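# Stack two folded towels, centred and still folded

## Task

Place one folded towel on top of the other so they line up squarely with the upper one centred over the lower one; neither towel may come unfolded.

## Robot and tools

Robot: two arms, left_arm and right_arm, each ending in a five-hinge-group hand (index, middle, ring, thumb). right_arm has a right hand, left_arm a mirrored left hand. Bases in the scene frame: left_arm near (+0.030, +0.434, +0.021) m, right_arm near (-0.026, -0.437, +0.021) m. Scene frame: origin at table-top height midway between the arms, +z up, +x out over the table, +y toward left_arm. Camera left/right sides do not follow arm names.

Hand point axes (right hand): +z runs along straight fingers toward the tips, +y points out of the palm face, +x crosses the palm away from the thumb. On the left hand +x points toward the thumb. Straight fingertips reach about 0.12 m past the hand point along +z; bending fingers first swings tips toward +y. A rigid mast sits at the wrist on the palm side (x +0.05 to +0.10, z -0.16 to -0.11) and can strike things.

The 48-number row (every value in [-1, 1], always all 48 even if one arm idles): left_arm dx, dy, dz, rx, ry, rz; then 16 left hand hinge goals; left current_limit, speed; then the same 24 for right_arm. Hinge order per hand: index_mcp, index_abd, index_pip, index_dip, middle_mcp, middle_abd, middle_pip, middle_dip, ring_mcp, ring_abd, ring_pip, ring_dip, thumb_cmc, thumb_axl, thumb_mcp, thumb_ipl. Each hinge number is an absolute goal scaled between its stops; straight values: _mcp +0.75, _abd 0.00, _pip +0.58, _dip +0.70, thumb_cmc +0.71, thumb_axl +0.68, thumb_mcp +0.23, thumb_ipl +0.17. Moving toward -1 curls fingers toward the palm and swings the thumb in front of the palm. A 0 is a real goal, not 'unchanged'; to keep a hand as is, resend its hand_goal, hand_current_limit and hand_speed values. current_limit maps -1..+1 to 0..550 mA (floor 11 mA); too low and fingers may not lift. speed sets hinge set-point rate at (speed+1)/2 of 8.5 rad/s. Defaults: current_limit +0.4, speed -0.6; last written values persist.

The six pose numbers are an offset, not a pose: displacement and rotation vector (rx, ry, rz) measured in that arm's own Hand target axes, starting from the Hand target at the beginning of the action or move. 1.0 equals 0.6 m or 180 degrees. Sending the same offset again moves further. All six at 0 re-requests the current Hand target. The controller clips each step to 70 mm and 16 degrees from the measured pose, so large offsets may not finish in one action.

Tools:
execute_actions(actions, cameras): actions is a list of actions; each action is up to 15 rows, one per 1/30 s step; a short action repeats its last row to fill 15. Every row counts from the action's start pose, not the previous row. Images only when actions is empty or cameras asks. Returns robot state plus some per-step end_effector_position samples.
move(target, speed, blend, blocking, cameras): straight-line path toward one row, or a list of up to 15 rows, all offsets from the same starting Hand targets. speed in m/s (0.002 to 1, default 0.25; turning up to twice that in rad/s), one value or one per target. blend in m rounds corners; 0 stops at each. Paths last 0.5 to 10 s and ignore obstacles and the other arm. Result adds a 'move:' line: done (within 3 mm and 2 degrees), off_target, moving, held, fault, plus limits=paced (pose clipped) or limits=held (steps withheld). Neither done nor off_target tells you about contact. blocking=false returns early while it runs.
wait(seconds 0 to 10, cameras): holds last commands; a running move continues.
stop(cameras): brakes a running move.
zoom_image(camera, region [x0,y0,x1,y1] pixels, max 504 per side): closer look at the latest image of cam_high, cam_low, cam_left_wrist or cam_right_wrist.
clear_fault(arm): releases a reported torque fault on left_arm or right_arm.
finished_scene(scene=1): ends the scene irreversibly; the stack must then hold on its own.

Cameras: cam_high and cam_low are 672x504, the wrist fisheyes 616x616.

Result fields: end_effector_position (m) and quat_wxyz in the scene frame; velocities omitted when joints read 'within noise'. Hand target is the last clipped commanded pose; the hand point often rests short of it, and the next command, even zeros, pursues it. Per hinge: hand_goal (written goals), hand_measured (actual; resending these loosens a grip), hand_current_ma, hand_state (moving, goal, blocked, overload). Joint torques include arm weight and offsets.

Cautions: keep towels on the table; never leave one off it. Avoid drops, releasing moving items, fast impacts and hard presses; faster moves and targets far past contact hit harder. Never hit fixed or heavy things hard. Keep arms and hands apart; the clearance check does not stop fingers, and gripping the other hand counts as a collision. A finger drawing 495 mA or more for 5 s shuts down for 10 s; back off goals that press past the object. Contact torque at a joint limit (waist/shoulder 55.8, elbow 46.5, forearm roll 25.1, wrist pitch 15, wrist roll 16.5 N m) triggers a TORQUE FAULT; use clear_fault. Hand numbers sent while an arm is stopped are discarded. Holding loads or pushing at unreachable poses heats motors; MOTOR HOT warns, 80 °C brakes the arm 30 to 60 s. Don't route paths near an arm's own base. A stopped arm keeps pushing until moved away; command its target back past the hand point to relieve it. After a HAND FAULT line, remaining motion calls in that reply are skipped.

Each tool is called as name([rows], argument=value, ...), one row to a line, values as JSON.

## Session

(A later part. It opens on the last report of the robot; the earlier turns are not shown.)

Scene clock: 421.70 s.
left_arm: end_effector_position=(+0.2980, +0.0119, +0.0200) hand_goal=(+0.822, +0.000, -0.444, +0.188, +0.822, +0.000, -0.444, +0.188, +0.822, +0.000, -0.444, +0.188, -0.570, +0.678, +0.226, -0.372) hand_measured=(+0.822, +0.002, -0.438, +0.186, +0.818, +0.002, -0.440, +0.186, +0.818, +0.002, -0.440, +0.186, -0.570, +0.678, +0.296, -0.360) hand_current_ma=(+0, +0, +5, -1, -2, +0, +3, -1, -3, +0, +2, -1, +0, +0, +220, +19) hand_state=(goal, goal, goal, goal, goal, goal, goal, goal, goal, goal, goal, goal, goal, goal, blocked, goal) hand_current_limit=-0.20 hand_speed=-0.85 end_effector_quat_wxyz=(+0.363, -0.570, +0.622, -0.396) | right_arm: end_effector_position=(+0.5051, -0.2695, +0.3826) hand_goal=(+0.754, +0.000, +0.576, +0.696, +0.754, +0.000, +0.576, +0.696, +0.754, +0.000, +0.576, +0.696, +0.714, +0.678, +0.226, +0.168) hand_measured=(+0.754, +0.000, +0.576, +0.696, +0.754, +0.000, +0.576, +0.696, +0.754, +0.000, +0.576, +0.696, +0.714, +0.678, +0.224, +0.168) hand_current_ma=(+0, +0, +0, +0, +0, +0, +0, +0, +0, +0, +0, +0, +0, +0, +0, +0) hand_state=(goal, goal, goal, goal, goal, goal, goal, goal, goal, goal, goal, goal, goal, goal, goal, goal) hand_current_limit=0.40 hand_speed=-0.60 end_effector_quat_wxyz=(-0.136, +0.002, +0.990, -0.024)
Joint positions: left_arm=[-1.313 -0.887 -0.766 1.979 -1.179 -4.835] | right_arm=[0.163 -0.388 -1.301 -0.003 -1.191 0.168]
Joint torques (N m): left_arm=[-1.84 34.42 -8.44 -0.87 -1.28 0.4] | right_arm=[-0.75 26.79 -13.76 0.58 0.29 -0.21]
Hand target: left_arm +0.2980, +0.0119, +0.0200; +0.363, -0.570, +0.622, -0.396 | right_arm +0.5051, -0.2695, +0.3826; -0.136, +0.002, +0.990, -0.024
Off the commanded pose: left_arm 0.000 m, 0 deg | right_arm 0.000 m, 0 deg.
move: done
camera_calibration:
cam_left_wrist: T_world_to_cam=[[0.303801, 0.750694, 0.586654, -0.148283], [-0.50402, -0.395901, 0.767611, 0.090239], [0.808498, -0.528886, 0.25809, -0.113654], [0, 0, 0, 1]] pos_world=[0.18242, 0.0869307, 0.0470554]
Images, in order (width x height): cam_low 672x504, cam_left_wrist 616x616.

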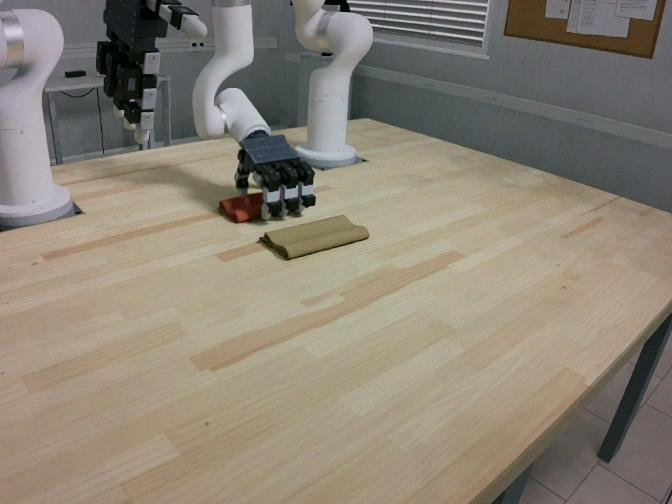

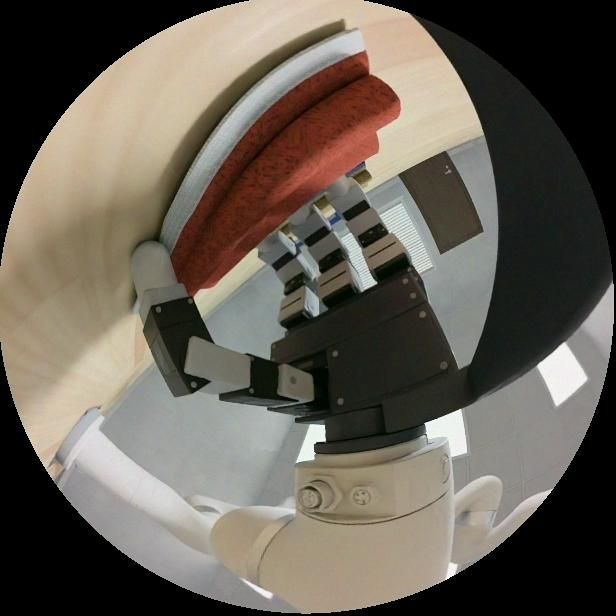

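move([
  [0,-0.0015,-0.0007,0,0,0,0.822,0,-0.445,0.188,0.822,0,-0.445,0.188,0.822,0,-0.445,0.188,-0.571,0.677,0.225,-0.373,0,-0.85,0,0,0,0,0,0,0.754,0,0.576,0.696,0.754,0,0.576,0.696,0.754,0,0.576,0.696,0.714,0.678,0.226,0.168,0.4,-0.6],
  [0,-0.0015,-0.0007,0,0,0,0.80,0,-0.445,0.170,0.80,0,-0.445,0.170,0.80,0,-0.445,0.170,-0.571,0.677,0.180,-0.373,0,-0.85,0,0,0,0,0,0,0.754,0,0.576,0.696,0.754,0,0.576,0.696,0.754,0,0.576,0.696,0.714,0.678,0.226,0.168,0.4,-0.6],
], cameras=["cam_low", "cam_left_wrist"], speed=[0.05, 0.05])

zoom_image(camera="cam_left_wrist", region=[80, 80, 300, 300])

zoom_image(camera="cam_low", region=[215, 150, 325, 230])

Scene clock: 435.97 s.
left_arm: end_effector_position=(+0.2980, +0.0119, +0.0210) hand_goal=(+0.800, +0.000, -0.444, +0.170, +0.800, +0.000, -0.444, +0.170, +0.800, +0.000, -0.444, +0.170, -0.570, +0.678, +0.180, -0.372) hand_measured=(+0.798, +0.002, -0.440, +0.174, +0.796, +0.002, -0.442, +0.174, +0.796, +0.002, -0.442, +0.174, -0.570, +0.678, +0.192, -0.368) hand_current_ma=(-1, +0, +3, +2, -3, +0, +2, +2, -3, +0, +1, +2, +0, +0, +20, +6) hand_state=(goal, goal, goal, goal, goal, goal, goal, goal, goal, goal, goal, goal, goal, goal, goal, goal) hand_current_limit=0.00 hand_speed=-0.85 end_effector_quat_wxyz=(+0.363, -0.570, +0.622, -0.396) | right_arm: end_effector_position=(+0.5051, -0.2695, +0.3826) hand_goal=(+0.754, +0.000, +0.576, +0.696, +0.754, +0.000, +0.576, +0.696, +0.754, +0.000, +0.576, +0.696, +0.714, +0.678, +0.226, +0.168) hand_measured=(+0.754, +0.000, +0.576, +0.696, +0.754, +0.000, +0.576, +0.696, +0.754, +0.000, +0.576, +0.696, +0.714, +0.678, +0.224, +0.168) hand_current_ma=(+0, +0, +0, +0, +0, +0, +0, +0, +0, +0, +0, +0, +0, +0, +0, +0) hand_state=(goal, goal, goal, goal, goal, goal, goal, goal, goal, goal, goal, goal, goal, goal, goal, goal) hand_current_limit=0.40 hand_speed=-0.60 end_effector_quat_wxyz=(-0.136, +0.002, +0.990, -0.024)
Joint positions: left_arm=[-1.313 -0.884 -0.765 1.979 -1.178 -4.833] | right_arm=[0.163 -0.388 -1.301 -0.003 -1.191 0.168]
Joint torques (N m): left_arm=[1.31 40.9 -9.01 -1.39 -1.1 0.25] | right_arm=[-0.68 26.22 -13.41 0.73 0.26 -0.19]
Hand target: left_arm +0.2980, +0.0119, +0.0210; +0.363, -0.570, +0.622, -0.396 | right_arm +0.5051, -0.2695, +0.3826; -0.136, +0.002, +0.990, -0.024
Off the commanded pose: left_arm 0.000 m, 0 deg | right_arm 0.000 m, 0 deg.
move: done
camera_calibration:
cam_left_wrist: T_world_to_cam=[[0.303801, 0.750694, 0.586654, -0.14887], [-0.50402, -0.395901, 0.767611, 0.0894714], [0.808498, -0.528886, 0.25809, -0.113912], [0, 0, 0, 1]] pos_world=[0.18242, 0.0869307, 0.0480554]
Images, in order (width x height): cam_low 672x504, cam_left_wrist 616x616.

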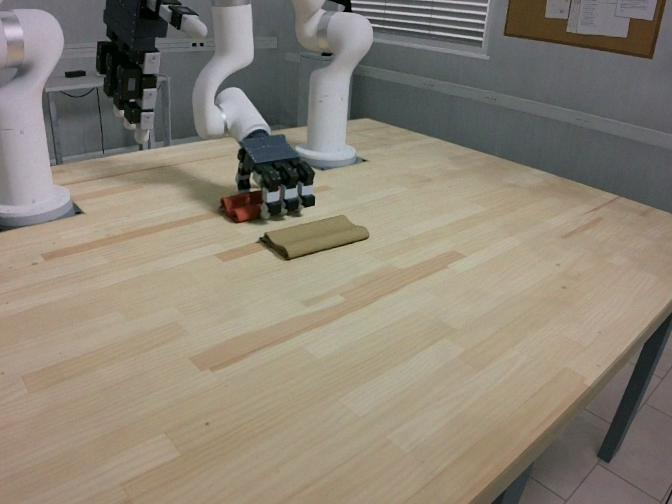

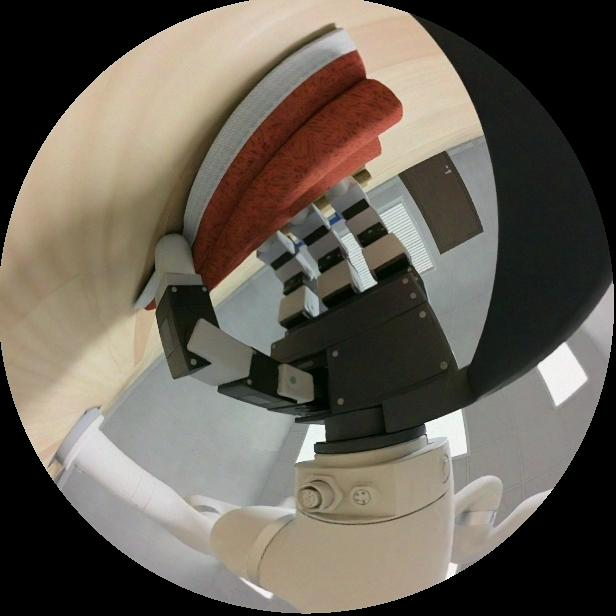

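Scaled by 2.291 from the camera's 616x616 image, which has a finer 880x880 frame.

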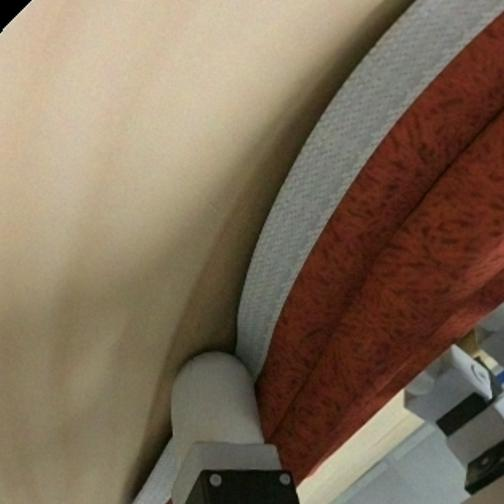

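Scaled by 4.582 from the camera's 672x504 image, which has a finer 960x720 frame.

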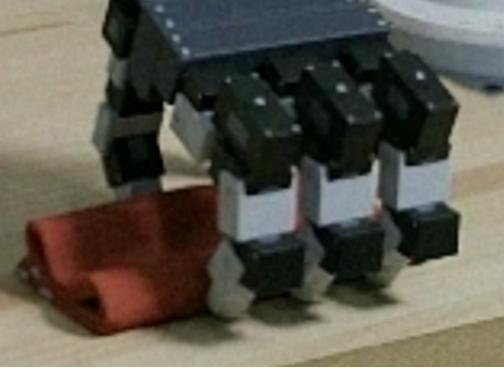

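move([
  [0,0,0,0,0,0,0.753,0,-0.445,0.130,0.753,0,-0.445,0.130,0.753,0,-0.445,0.130,-0.571,0.677,0.112,-0.373,0,-0.85,0,0,0,0,0,0,0.754,0,0.576,0.696,0.754,0,0.576,0.696,0.754,0,0.576,0.696,0.714,0.678,0.226,0.168,0.4,-0.6],
  [0,-0.0151,-0.0070,0,0,0,0.753,0,-0.445,0.130,0.753,0,-0.445,0.130,0.753,0,-0.445,0.130,-0.571,0.677,0.112,-0.373,0,-0.85,0,0,0,0,0,0,0.754,0,0.576,0.696,0.754,0,0.576,0.696,0.754,0,0.576,0.696,0.714,0.678,0.226,0.168,0.4,-0.6],
], cameras=["cam_low", "cam_left_wrist"], speed=[0.05, 0.04])

zoom_image(camera="cam_left_wrist", region=[100, 0, 420, 320])

zoom_image(camera="cam_low", region=[215, 150, 325, 230])

Scene clock: 448.90 s.
left_arm: end_effector_position=(+0.2980, +0.0119, +0.0309) hand_goal=(+0.754, +0.000, -0.444, +0.130, +0.754, +0.000, -0.444, +0.130, +0.754, +0.000, -0.444, +0.130, -0.570, +0.678, +0.112, -0.372) hand_measured=(+0.750, +0.002, -0.440, +0.136, +0.750, +0.002, -0.442, +0.134, +0.750, +0.002, -0.442, +0.134, -0.570, +0.678, +0.120, -0.368) hand_current_ma=(-2, +0, +3, +4, -3, +0, +2, +3, -3, +0, +1, +3, +0, +0, +10, +6) hand_state=(goal, goal, goal, goal, goal, goal, goal, goal, goal, goal, goal, goal, goal, goal, goal, goal) hand_current_limit=0.00 hand_speed=-0.85 end_effector_quat_wxyz=(+0.363, -0.570, +0.622, -0.396) | right_arm: end_effector_position=(+0.5051, -0.2695, +0.3826) hand_goal=(+0.754, +0.000, +0.576, +0.696, +0.754, +0.000, +0.576, +0.696, +0.754, +0.000, +0.576, +0.696, +0.714, +0.678, +0.226, +0.168) hand_measured=(+0.754, +0.000, +0.576, +0.696, +0.754, +0.000, +0.576, +0.696, +0.754, +0.000, +0.576, +0.696, +0.714, +0.678, +0.224, +0.168) hand_current_ma=(+0, +0, +0, +0, +0, +0, +0, +0, +0, +0, +0, +0, +0, +0, +0, +0) hand_state=(goal, goal, goal, goal, goal, goal, goal, goal, goal, goal, goal, goal, goal, goal, goal, goal) hand_current_limit=0.40 hand_speed=-0.60 end_effector_quat_wxyz=(-0.136, +0.002, +0.990, -0.024)
Joint positions: left_arm=[-1.313 -0.857 -0.753 1.973 -1.172 -4.817] | right_arm=[0.163 -0.388 -1.301 -0.003 -1.191 0.168]
Joint torques (N m): left_arm=[3.47 41.32 -9.16 -1.08 -1.19 -0.04] | right_arm=[-0.11 26.84 -13.53 0.68 0.2 -0.21]
Hand target: left_arm +0.2980, +0.0119, +0.0310; +0.363, -0.570, +0.622, -0.396 | right_arm +0.5051, -0.2695, +0.3826; -0.136, +0.002, +0.990, -0.024
Off the commanded pose: left_arm 0.000 m, 0 deg | right_arm 0.000 m, 0 deg.
move: done
camera_calibration:
cam_left_wrist: T_world_to_cam=[[0.303786, 0.750682, 0.586678, -0.154675], [-0.504029, -0.395924, 0.767593, 0.0818769], [0.808498, -0.528886, 0.25809, -0.116467], [0, 0, 0, 1]] pos_world=[0.18242, 0.0869308, 0.0579554]
Images, in order (width x height): cam_low 672x504, cam_left_wrist 616x616.

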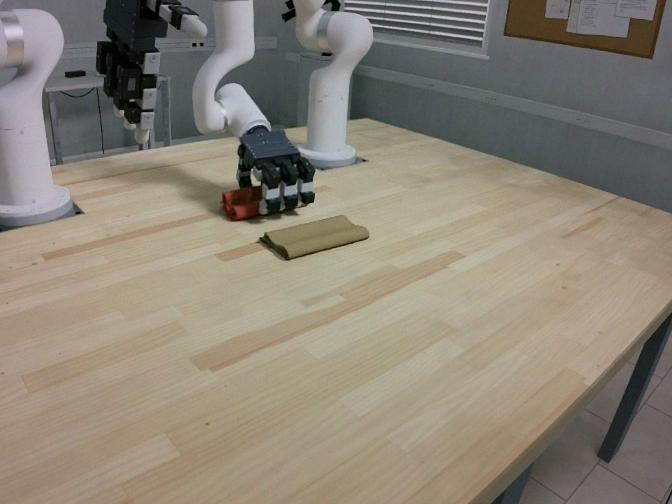

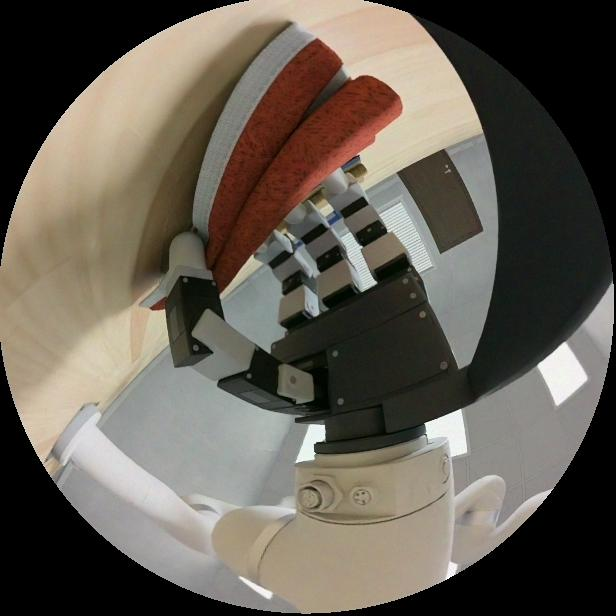

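Scaled by 1.575 from the camera's 616x616 image, which has a finer 880x880 frame.

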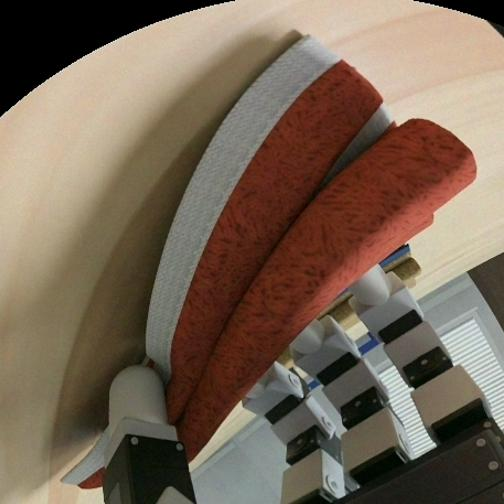

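Scaled by 4.582 from the camera's 672x504 image, which has a finer 960x720 frame.

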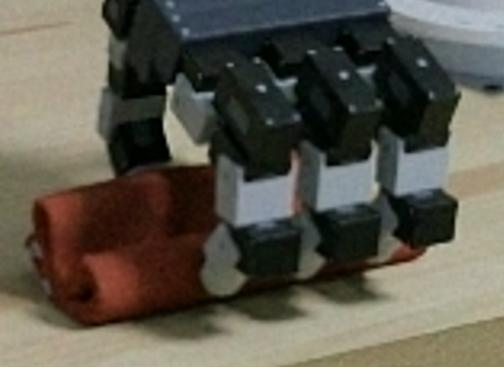

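move(target=[0,-0.0227,-0.0106,0,0,0,0.753,0,-0.445,0.130,0.753,0,-0.445,0.130,0.753,0,-0.445,0.130,-0.571,0.677,0.090,-0.373,0,-0.85,0,0,0,0,0,0,0.754,0,0.576,0.696,0.754,0,0.576,0.696,0.754,0,0.576,0.696,0.714,0.678,0.226,0.168,0.4,-0.6], cameras=["cam_low", "cam_left_wrist"], speed=0.04)

zoom_image(camera="cam_left_wrist", region=[100, 0, 420, 320])

zoom_image(camera="cam_low", region=[215, 150, 325, 230])

Scene clock: 456.33 s.
left_arm: end_effector_position=(+0.2980, +0.0120, +0.0460) hand_goal=(+0.754, +0.000, -0.444, +0.130, +0.754, +0.000, -0.444, +0.130, +0.754, +0.000, -0.444, +0.130, -0.570, +0.678, +0.090, -0.372) hand_measured=(+0.750, +0.002, -0.442, +0.134, +0.750, +0.002, -0.442, +0.134, +0.750, +0.002, -0.442, +0.134, -0.570, +0.678, +0.092, -0.368) hand_current_ma=(-3, +0, +2, +2, -3, +0, +2, +3, -3, +0, +1, +3, +0, +0, +2, +3) hand_state=(goal, goal, goal, goal, goal, goal, goal, goal, goal, goal, goal, goal, goal, goal, goal, goal) hand_current_limit=0.00 hand_speed=-0.85 end_effector_quat_wxyz=(+0.363, -0.570, +0.622, -0.396) | right_arm: end_effector_position=(+0.5051, -0.2695, +0.3826) hand_goal=(+0.754, +0.000, +0.576, +0.696, +0.754, +0.000, +0.576, +0.696, +0.754, +0.000, +0.576, +0.696, +0.714, +0.678, +0.226, +0.168) hand_measured=(+0.754, +0.000, +0.576, +0.696, +0.754, +0.000, +0.576, +0.696, +0.754, +0.000, +0.576, +0.696, +0.714, +0.678, +0.224, +0.168) hand_current_ma=(+0, +0, +0, +0, +0, +0, +0, +0, +0, +0, +0, +0, +0, +0, +0, +0) hand_state=(goal, goal, goal, goal, goal, goal, goal, goal, goal, goal, goal, goal, goal, goal, goal, goal) hand_current_limit=0.40 hand_speed=-0.60 end_effector_quat_wxyz=(-0.136, +0.002, +0.990, -0.024)
Joint positions: left_arm=[-1.312 -0.814 -0.736 1.963 -1.162 -4.792] | right_arm=[0.163 -0.388 -1.301 -0.003 -1.191 0.168]
Joint torques (N m): left_arm=[-0.09 40.03 -10.03 -1.41 -1.19 0.16] | right_arm=[-0.36 25.86 -13.51 0.77 0.24 -0.23]
Hand target: left_arm +0.2980, +0.0119, +0.0460; +0.363, -0.570, +0.622, -0.396 | right_arm +0.5051, -0.2695, +0.3826; -0.136, +0.002, +0.990, -0.024
Off the commanded pose: left_arm 0.000 m, 0 deg | right_arm 0.000 m, 0 deg.
move: done
camera_calibration:
cam_left_wrist: T_world_to_cam=[[0.303748, 0.750652, 0.586736, -0.163529], [-0.504052, -0.39598, 0.767549, 0.0702987], [0.808498, -0.528887, 0.258089, -0.120364], [0, 0, 0, 1]] pos_world=[0.18242, 0.0869311, 0.0730553]
Images, in order (width x height): cam_low 672x504, cam_left_wrist 616x616.

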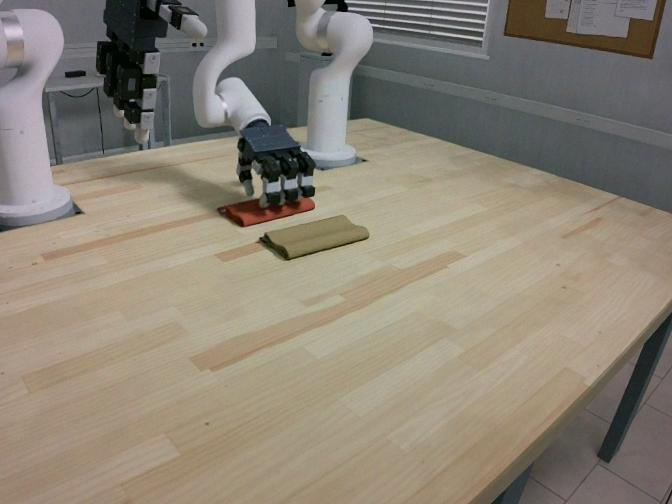

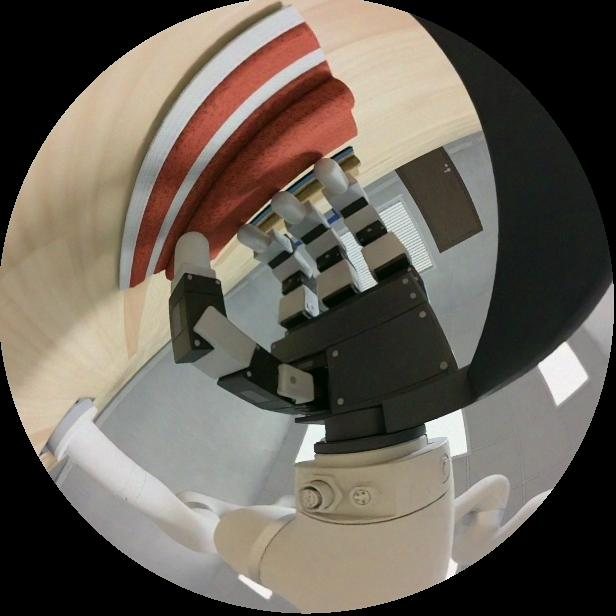

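Scaled by 1.575 from the camera's 616x616 image, which has a finer 880x880 frame.

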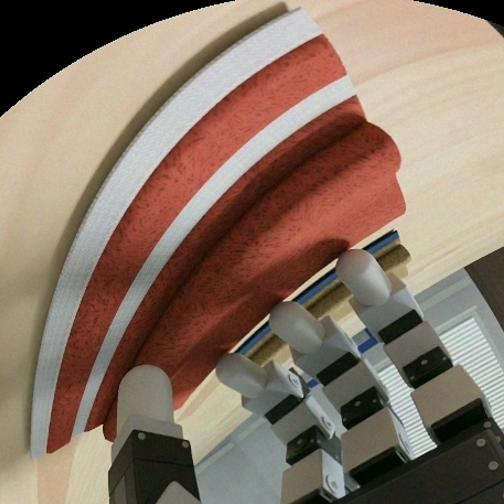

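Scaled by 4.582 from the camera's 672x504 image, which has a finer 960x720 frame.

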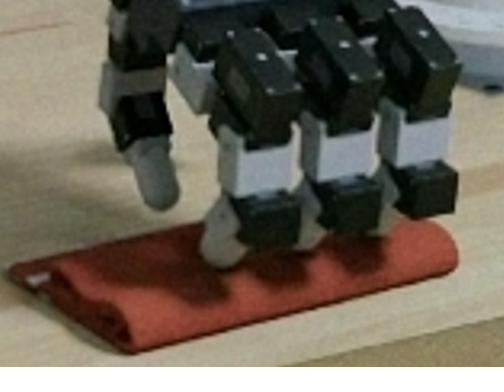

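move(target=[0,-0.1133,-0.0528,0,0,0,0.890,0,-0.299,0.188,0.890,0,-0.299,0.188,0.890,0,-0.299,0.188,-0.571,0.677,0.337,-0.265,0,-0.7,0,0,0,0,0,0,0.754,0,0.576,0.696,0.754,0,0.576,0.696,0.754,0,0.576,0.696,0.714,0.678,0.226,0.168,0.4,-0.6], cameras=["all"], speed=0.15)

zoom_image(camera="cam_left_wrist", region=[80, 0, 400, 320])

zoom_image(camera="cam_low", region=[210, 170, 330, 240])

zoom_image(camera="cam_high", region=[260, 200, 400, 350])

Scene clock: 466.67 s.
left_arm: end_effector_position=(+0.2981, +0.0119, +0.1210) hand_goal=(+0.890, +0.000, -0.298, +0.188, +0.890, +0.000, -0.298, +0.188, +0.890, +0.000, -0.298, +0.188, -0.570, +0.678, +0.338, -0.264) hand_measured=(+0.872, +0.002, -0.302, +0.186, +0.874, +0.002, -0.302, +0.186, +0.874, +0.002, -0.302, +0.186, -0.570, +0.678, +0.332, -0.266) hand_current_ma=(-25, +0, -2, -2, -24, +0, -3, -2, -23, +0, -2, -2, +0, +0, -7, -1) hand_state=(goal, goal, goal, goal, goal, goal, goal, goal, goal, goal, goal, goal, goal, goal, goal, goal) hand_current_limit=0.00 hand_speed=-0.70 end_effector_quat_wxyz=(+0.363, -0.570, +0.622, -0.396) | right_arm: end_effector_position=(+0.5051, -0.2695, +0.3826) hand_goal=(+0.754, +0.000, +0.576, +0.696, +0.754, +0.000, +0.576, +0.696, +0.754, +0.000, +0.576, +0.696, +0.714, +0.678, +0.226, +0.168) hand_measured=(+0.754, +0.000, +0.576, +0.696, +0.754, +0.000, +0.576, +0.696, +0.754, +0.000, +0.576, +0.696, +0.714, +0.678, +0.224, +0.168) hand_current_ma=(+0, +0, +0, +0, +0, +0, +0, +0, +0, +0, +0, +0, +0, +0, +0, +0) hand_state=(goal, goal, goal, goal, goal, goal, goal, goal, goal, goal, goal, goal, goal, goal, goal, goal) hand_current_limit=0.40 hand_speed=-0.60 end_effector_quat_wxyz=(-0.136, +0.002, +0.990, -0.024)
Joint positions: left_arm=[-1.312 -0.604 -0.672 1.899 -1.111 -4.641] | right_arm=[0.163 -0.388 -1.301 -0.003 -1.191 0.168]
Joint torques (N m): left_arm=[-1.93 36.57 -13.29 -1.04 -1.01 0.22] | right_arm=[-0.92 26.24 -13.63 0.38 0.29 -0.16]
Hand target: left_arm +0.2981, +0.0119, +0.1210; +0.363, -0.570, +0.622, -0.396 | right_arm +0.5051, -0.2695, +0.3826; -0.136, +0.002, +0.990, -0.024
Off the commanded pose: left_arm 0.000 m, 0 deg | right_arm 0.000 m, 0 deg.
move: done
camera_calibration:
cam_left_wrist: T_world_to_cam=[[0.303786, 0.750682, 0.586678, -0.207565], [-0.504029, -0.395924, 0.767593, 0.0127672], [0.808498, -0.528886, 0.25809, -0.139802], [0, 0, 0, 1]] pos_world=[0.18252, 0.0869308, 0.148055]
cam_right_wrist: T_world_to_cam=[[0.786465, 0.575305, -0.224715, -0.118815], [0.576936, -0.554408, 0.599814, -0.716338], [0.220492, -0.601379, -0.767936, 0.146666], [0, 0, 0, 1]] pos_world=[0.474386, -0.240586, 0.515601]

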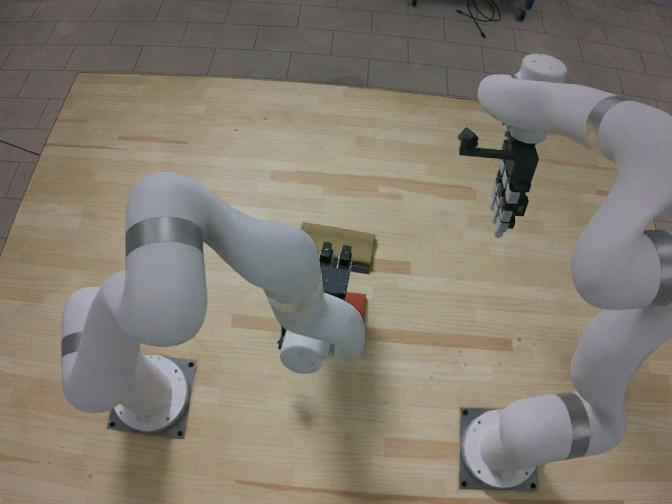

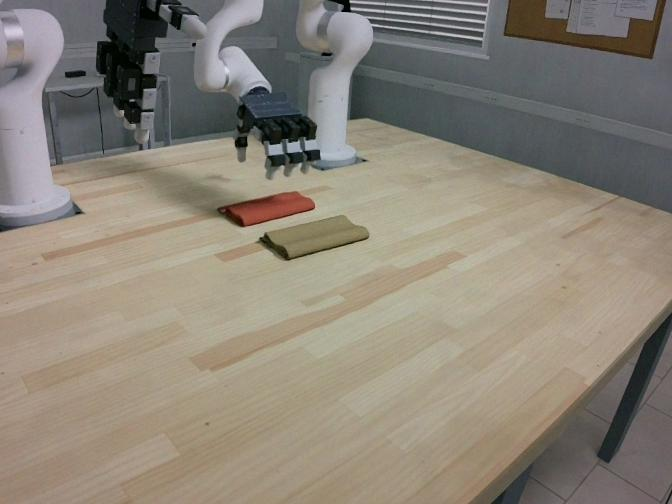

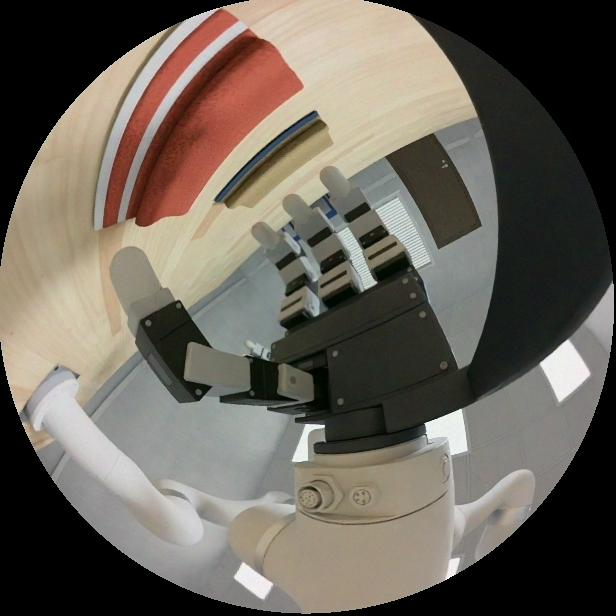

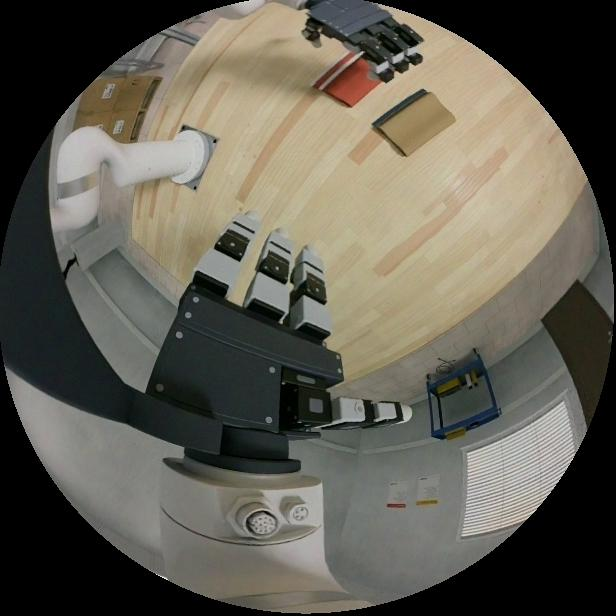

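Scaled by 1.575 from the camera's 616x616 image, which has a finer 880x880 frame.

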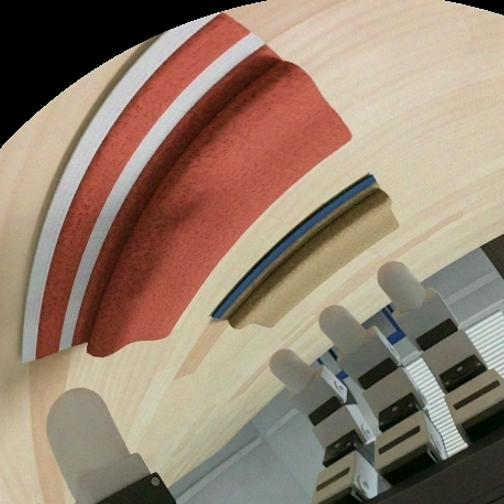

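Scaled by 4.200 from the camera's 672x504 image, which has a finer 960x720 frame.

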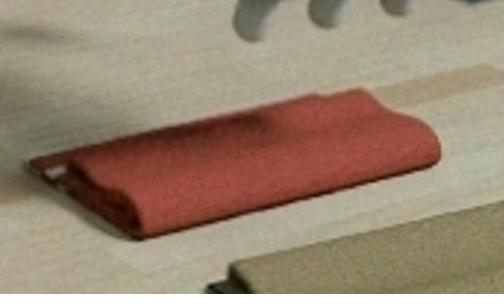

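Scaled by 3.360 from the camera's 672x504 image, which has a finer 960x720 frame.

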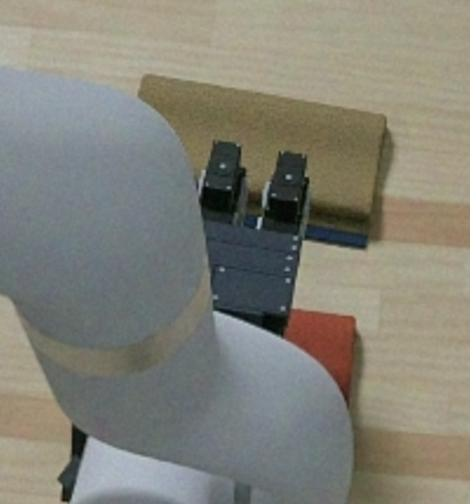

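zoom_image(camera="cam_right_wrist", region=[300, 20, 460, 170])

zoom_image(camera="cam_left_wrist", region=[80, 0, 220, 140])

zoom_image(camera="cam_left_wrist", region=[180, 0, 320, 140])

Scaled by 3.150 from the camera's 616x616 image, which has a finer 880x880 frame.

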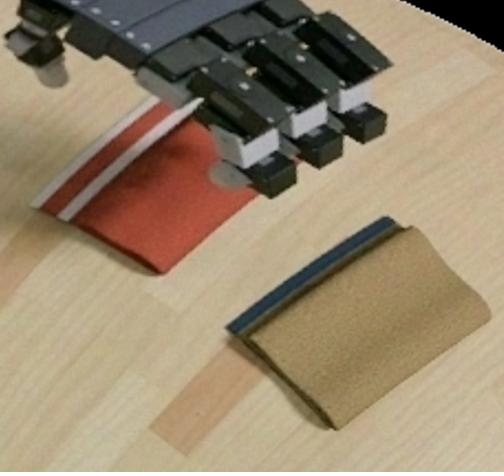

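Scaled by 3.600 from the camera's 616x616 image, which has a finer 880x880 frame.

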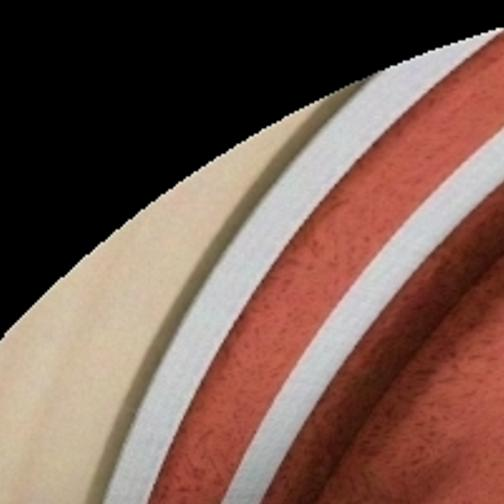

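Scaled by 3.600 from the camera's 616x616 image, which has a finer 880x880 frame.

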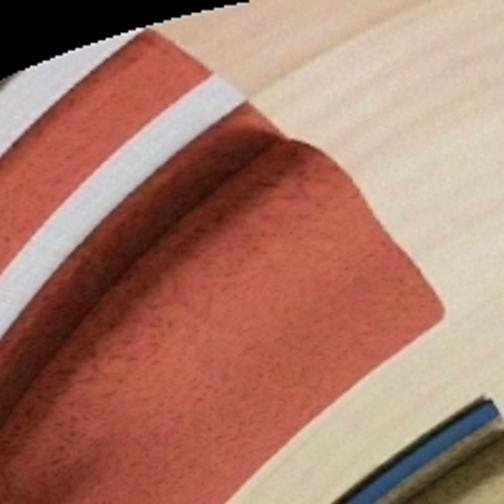

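move([
  [0,0,0,0,0,0,0.890,0,-0.299,0.188,0.890,0,-0.299,0.188,0.890,0,-0.299,0.188,-0.571,0.377,-0.112,-0.427,0,-0.6,0,0,0,0,0,0,0.754,0,0.576,0.696,0.754,0,0.576,0.696,0.754,0,0.576,0.696,0.714,0.678,0.226,0.168,0.4,-0.6],
  [-0.002,0.066,0.099,0,0,0,0.890,0,-0.299,0.188,0.890,0,-0.299,0.188,0.890,0,-0.299,0.188,-0.571,0.377,-0.112,-0.427,0,-0.6,0,0,0,0,0,0,0.754,0,0.576,0.696,0.754,0,0.576,0.696,0.754,0,0.576,0.696,0.714,0.678,0.226,0.168,0.4,-0.6],
], cameras=["cam_low", "cam_left_wrist"], speed=[0.1, 0.12])

zoom_image(camera="cam_left_wrist", region=[100, 0, 420, 320])

zoom_image(camera="cam_low", region=[215, 130, 335, 230])

Scene clock: 610.07 s.
left_arm: end_effector_position=(+0.3351, +0.0099, +0.0601) hand_goal=(+0.890, +0.000, -0.298, +0.188, +0.890, +0.000, -0.298, +0.188, +0.890, +0.000, -0.298, +0.188, -0.570, +0.378, -0.112, -0.426) hand_measured=(+0.872, +0.002, -0.302, +0.186, +0.874, +0.002, -0.302, +0.186, +0.874, +0.002, -0.302, +0.186, -0.570, +0.382, -0.106, -0.422) hand_current_ma=(-25, +0, -2, -2, -24, +0, -3, -2, -23, +0, -2, -2, +0, +3, +6, +3) hand_state=(goal, goal, goal, goal, goal, goal, goal, goal, goal, goal, goal, goal, goal, goal, goal, goal) hand_current_limit=0.00 hand_speed=-0.60 end_effector_quat_wxyz=(+0.363, -0.570, +0.622, -0.396) | right_arm: end_effector_position=(+0.5051, -0.2695, +0.3826) hand_goal=(+0.754, +0.000, +0.576, +0.696, +0.754, +0.000, +0.576, +0.696, +0.754, +0.000, +0.576, +0.696, +0.714, +0.678, +0.226, +0.168) hand_measured=(+0.754, +0.000, +0.576, +0.696, +0.754, +0.000, +0.576, +0.696, +0.754, +0.000, +0.576, +0.696, +0.714, +0.678, +0.224, +0.168) hand_current_ma=(+0, +0, +0, +0, +0, +0, +0, +0, +0, +0, +0, +0, +0, +0, +0, +0) hand_state=(goal, goal, goal, goal, goal, goal, goal, goal, goal, goal, goal, goal, goal, goal, goal, goal) hand_current_limit=0.40 hand_speed=-0.60 end_effector_quat_wxyz=(-0.136, +0.002, +0.990, -0.024)
Joint positions: left_arm=[-1.227 -0.786 -0.757 2.027 -1.147 -4.741] | right_arm=[0.163 -0.388 -1.301 -0.003 -1.191 0.168]
Joint torques (N m): left_arm=[2.76 34.87 -15.84 1.03 -2.18 -0.32] | right_arm=[-0.66 26.97 -13.52 0.6 0.24 -0.16]
Hand target: left_arm +0.3351, +0.0099, +0.0600; +0.363, -0.570, +0.622, -0.396 | right_arm +0.5051, -0.2695, +0.3826; -0.136, +0.002, +0.990, -0.024
Off the commanded pose: left_arm 0.000 m, 0 deg | right_arm 0.000 m, 0 deg.
move: done
camera_calibration:
cam_left_wrist: T_world_to_cam=[[0.303786, 0.750682, 0.586678, -0.181575], [-0.504029, -0.395924, 0.767593, 0.0773708], [0.808498, -0.528886, 0.25809, -0.155057], [0, 0, 0, 1]] pos_world=[0.21952, 0.0849308, 0.0871554]
Images, in order (width x height): cam_low 672x504, cam_left_wrist 616x616.

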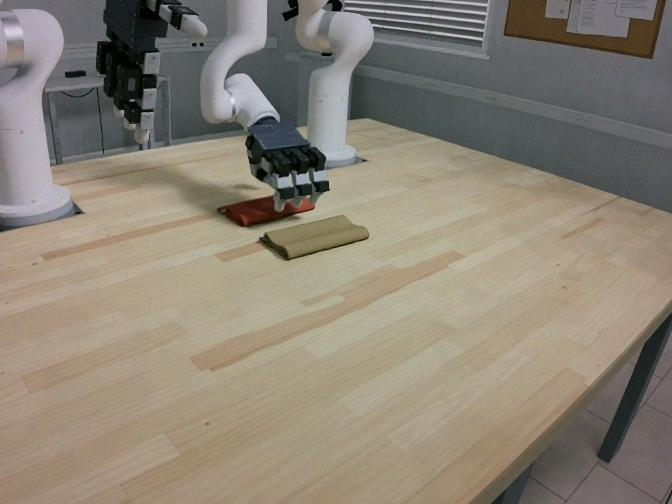

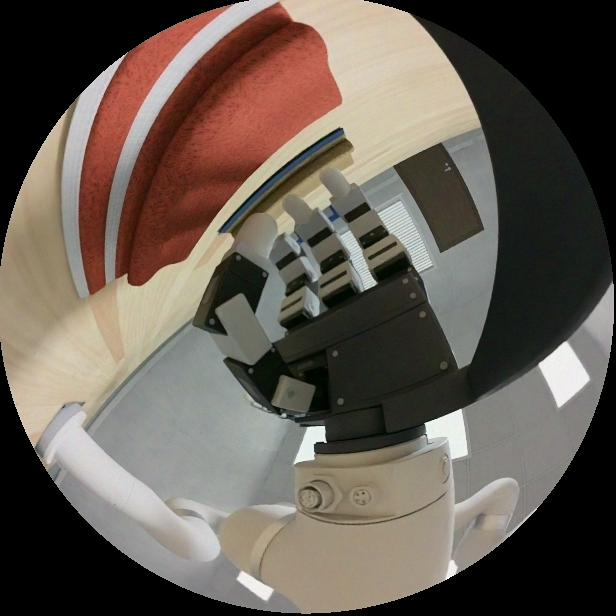

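Scaled by 1.575 from the camera's 616x616 image, which has a finer 880x880 frame.

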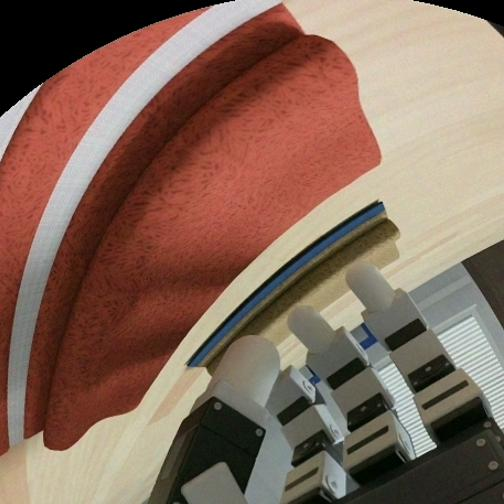

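Scaled by 4.200 from the camera's 672x504 image, which has a finer 960x720 frame.

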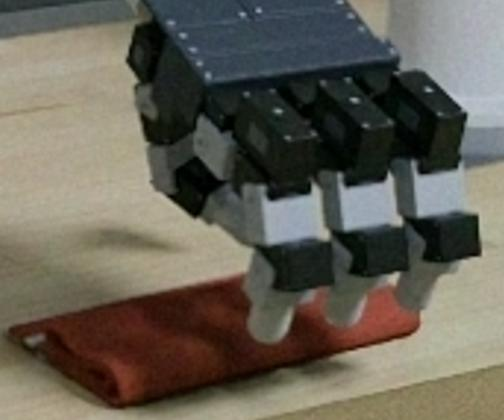

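move([
  [0,0,0,0,0,0,0.890,0,-0.299,0.188,0.890,0,-0.299,0.188,0.890,0,-0.299,0.188,-0.571,0.437,-0.281,-0.049,0,-0.6,0,0,0,0,0,0,0.754,0,0.576,0.696,0.754,0,0.576,0.696,0.754,0,0.576,0.696,0.714,0.678,0.226,0.168,0.4,-0.6],
  [0,0.0453,0.0211,0,0,0,0.890,0,-0.299,0.188,0.890,0,-0.299,0.188,0.890,0,-0.299,0.188,-0.571,0.437,-0.281,-0.049,0,-0.6,0,0,0,0,0,0,0.754,0,0.576,0.696,0.754,0,0.576,0.696,0.754,0,0.576,0.696,0.714,0.678,0.226,0.168,0.4,-0.6],
], cameras=["cam_low", "cam_left_wrist"], speed=[0.1, 0.06])

zoom_image(camera="cam_left_wrist", region=[100, 0, 420, 320])

zoom_image(camera="cam_low", region=[215, 130, 335, 230])

Scene clock: 642.37 s.
left_arm: end_effector_position=(+0.3350, +0.0099, +0.0301) hand_goal=(+0.890, +0.000, -0.298, +0.188, +0.890, +0.000, -0.298, +0.188, +0.890, +0.000, -0.298, +0.188, -0.570, +0.438, -0.280, -0.048) hand_measured=(+0.872, +0.002, -0.302, +0.186, +0.874, +0.002, -0.302, +0.186, +0.874, +0.002, -0.302, +0.186, -0.570, +0.436, -0.274, -0.050) hand_current_ma=(-25, +0, -2, -2, -24, +0, -3, -2, -23, +0, -2, -2, +0, -1, +8, -1) hand_state=(goal, goal, goal, goal, goal, goal, goal, goal, goal, goal, goal, goal, goal, goal, goal, goal) hand_current_limit=0.00 hand_speed=-0.60 end_effector_quat_wxyz=(+0.363, -0.570, +0.622, -0.396) | right_arm: end_effector_position=(+0.5051, -0.2695, +0.3826) hand_goal=(+0.754, +0.000, +0.576, +0.696, +0.754, +0.000, +0.576, +0.696, +0.754, +0.000, +0.576, +0.696, +0.714, +0.678, +0.226, +0.168) hand_measured=(+0.754, +0.000, +0.576, +0.696, +0.754, +0.000, +0.576, +0.696, +0.754, +0.000, +0.576, +0.696, +0.714, +0.678, +0.224, +0.168) hand_current_ma=(+0, +0, +0, +0, +0, +0, +0, +0, +0, +0, +0, +0, +0, +0, +0, +0) hand_state=(goal, goal, goal, goal, goal, goal, goal, goal, goal, goal, goal, goal, goal, goal, goal, goal) hand_current_limit=0.40 hand_speed=-0.60 end_effector_quat_wxyz=(-0.136, +0.002, +0.990, -0.024)
Joint positions: left_arm=[-1.227 -0.868 -0.789 2.047 -1.169 -4.79] | right_arm=[0.163 -0.388 -1.301 -0.003 -1.191 0.168]
Joint torques (N m): left_arm=[-0.58 35.38 -14.65 0.92 -2.09 -0.43] | right_arm=[0.16 26.43 -13.49 0.51 0.22 -0.12]
Hand target: left_arm +0.3350, +0.0099, +0.0300; +0.363, -0.570, +0.622, -0.396 | right_arm +0.5051, -0.2695, +0.3826; -0.136, +0.002, +0.990, -0.024
Off the commanded pose: left_arm 0.000 m, 0 deg | right_arm 0.000 m, 0 deg.
move: done
camera_calibration:
cam_left_wrist: T_world_to_cam=[[0.303786, 0.750682, 0.586678, -0.163975], [-0.504029, -0.395924, 0.767593, 0.100399], [0.808498, -0.528886, 0.25809, -0.147314], [0, 0, 0, 1]] pos_world=[0.21952, 0.0849308, 0.0571554]
Images, in order (width x height): cam_low 672x504, cam_left_wrist 616x616.

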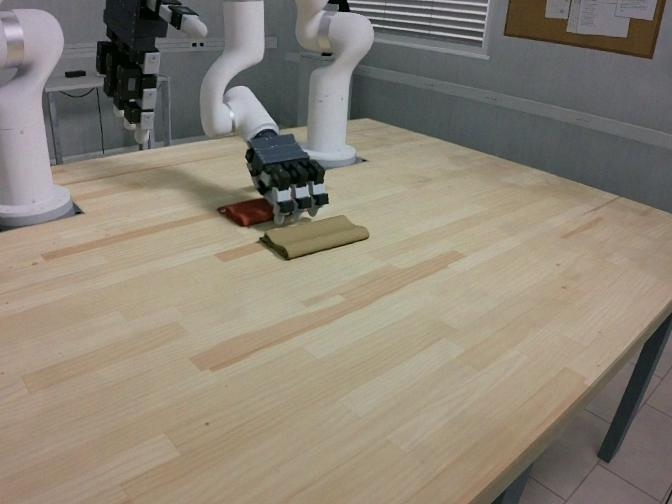

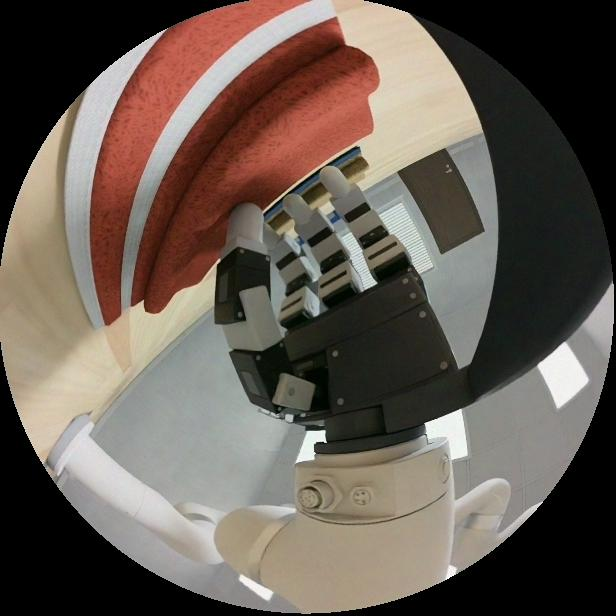

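Scaled by 1.575 from the camera's 616x616 image, which has a finer 880x880 frame.

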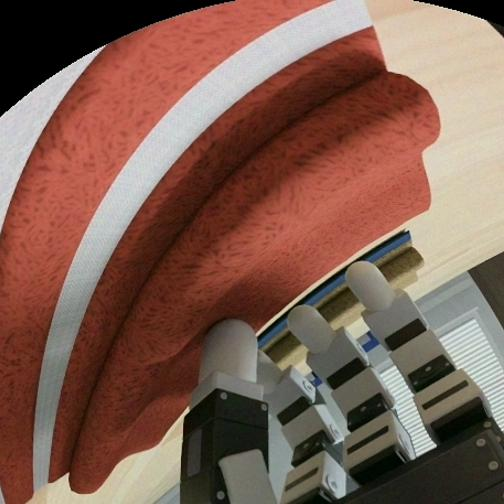

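Scaled by 4.200 from the camera's 672x504 image, which has a finer 960x720 frame.

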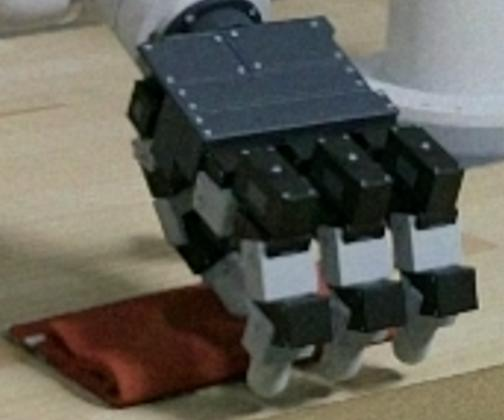

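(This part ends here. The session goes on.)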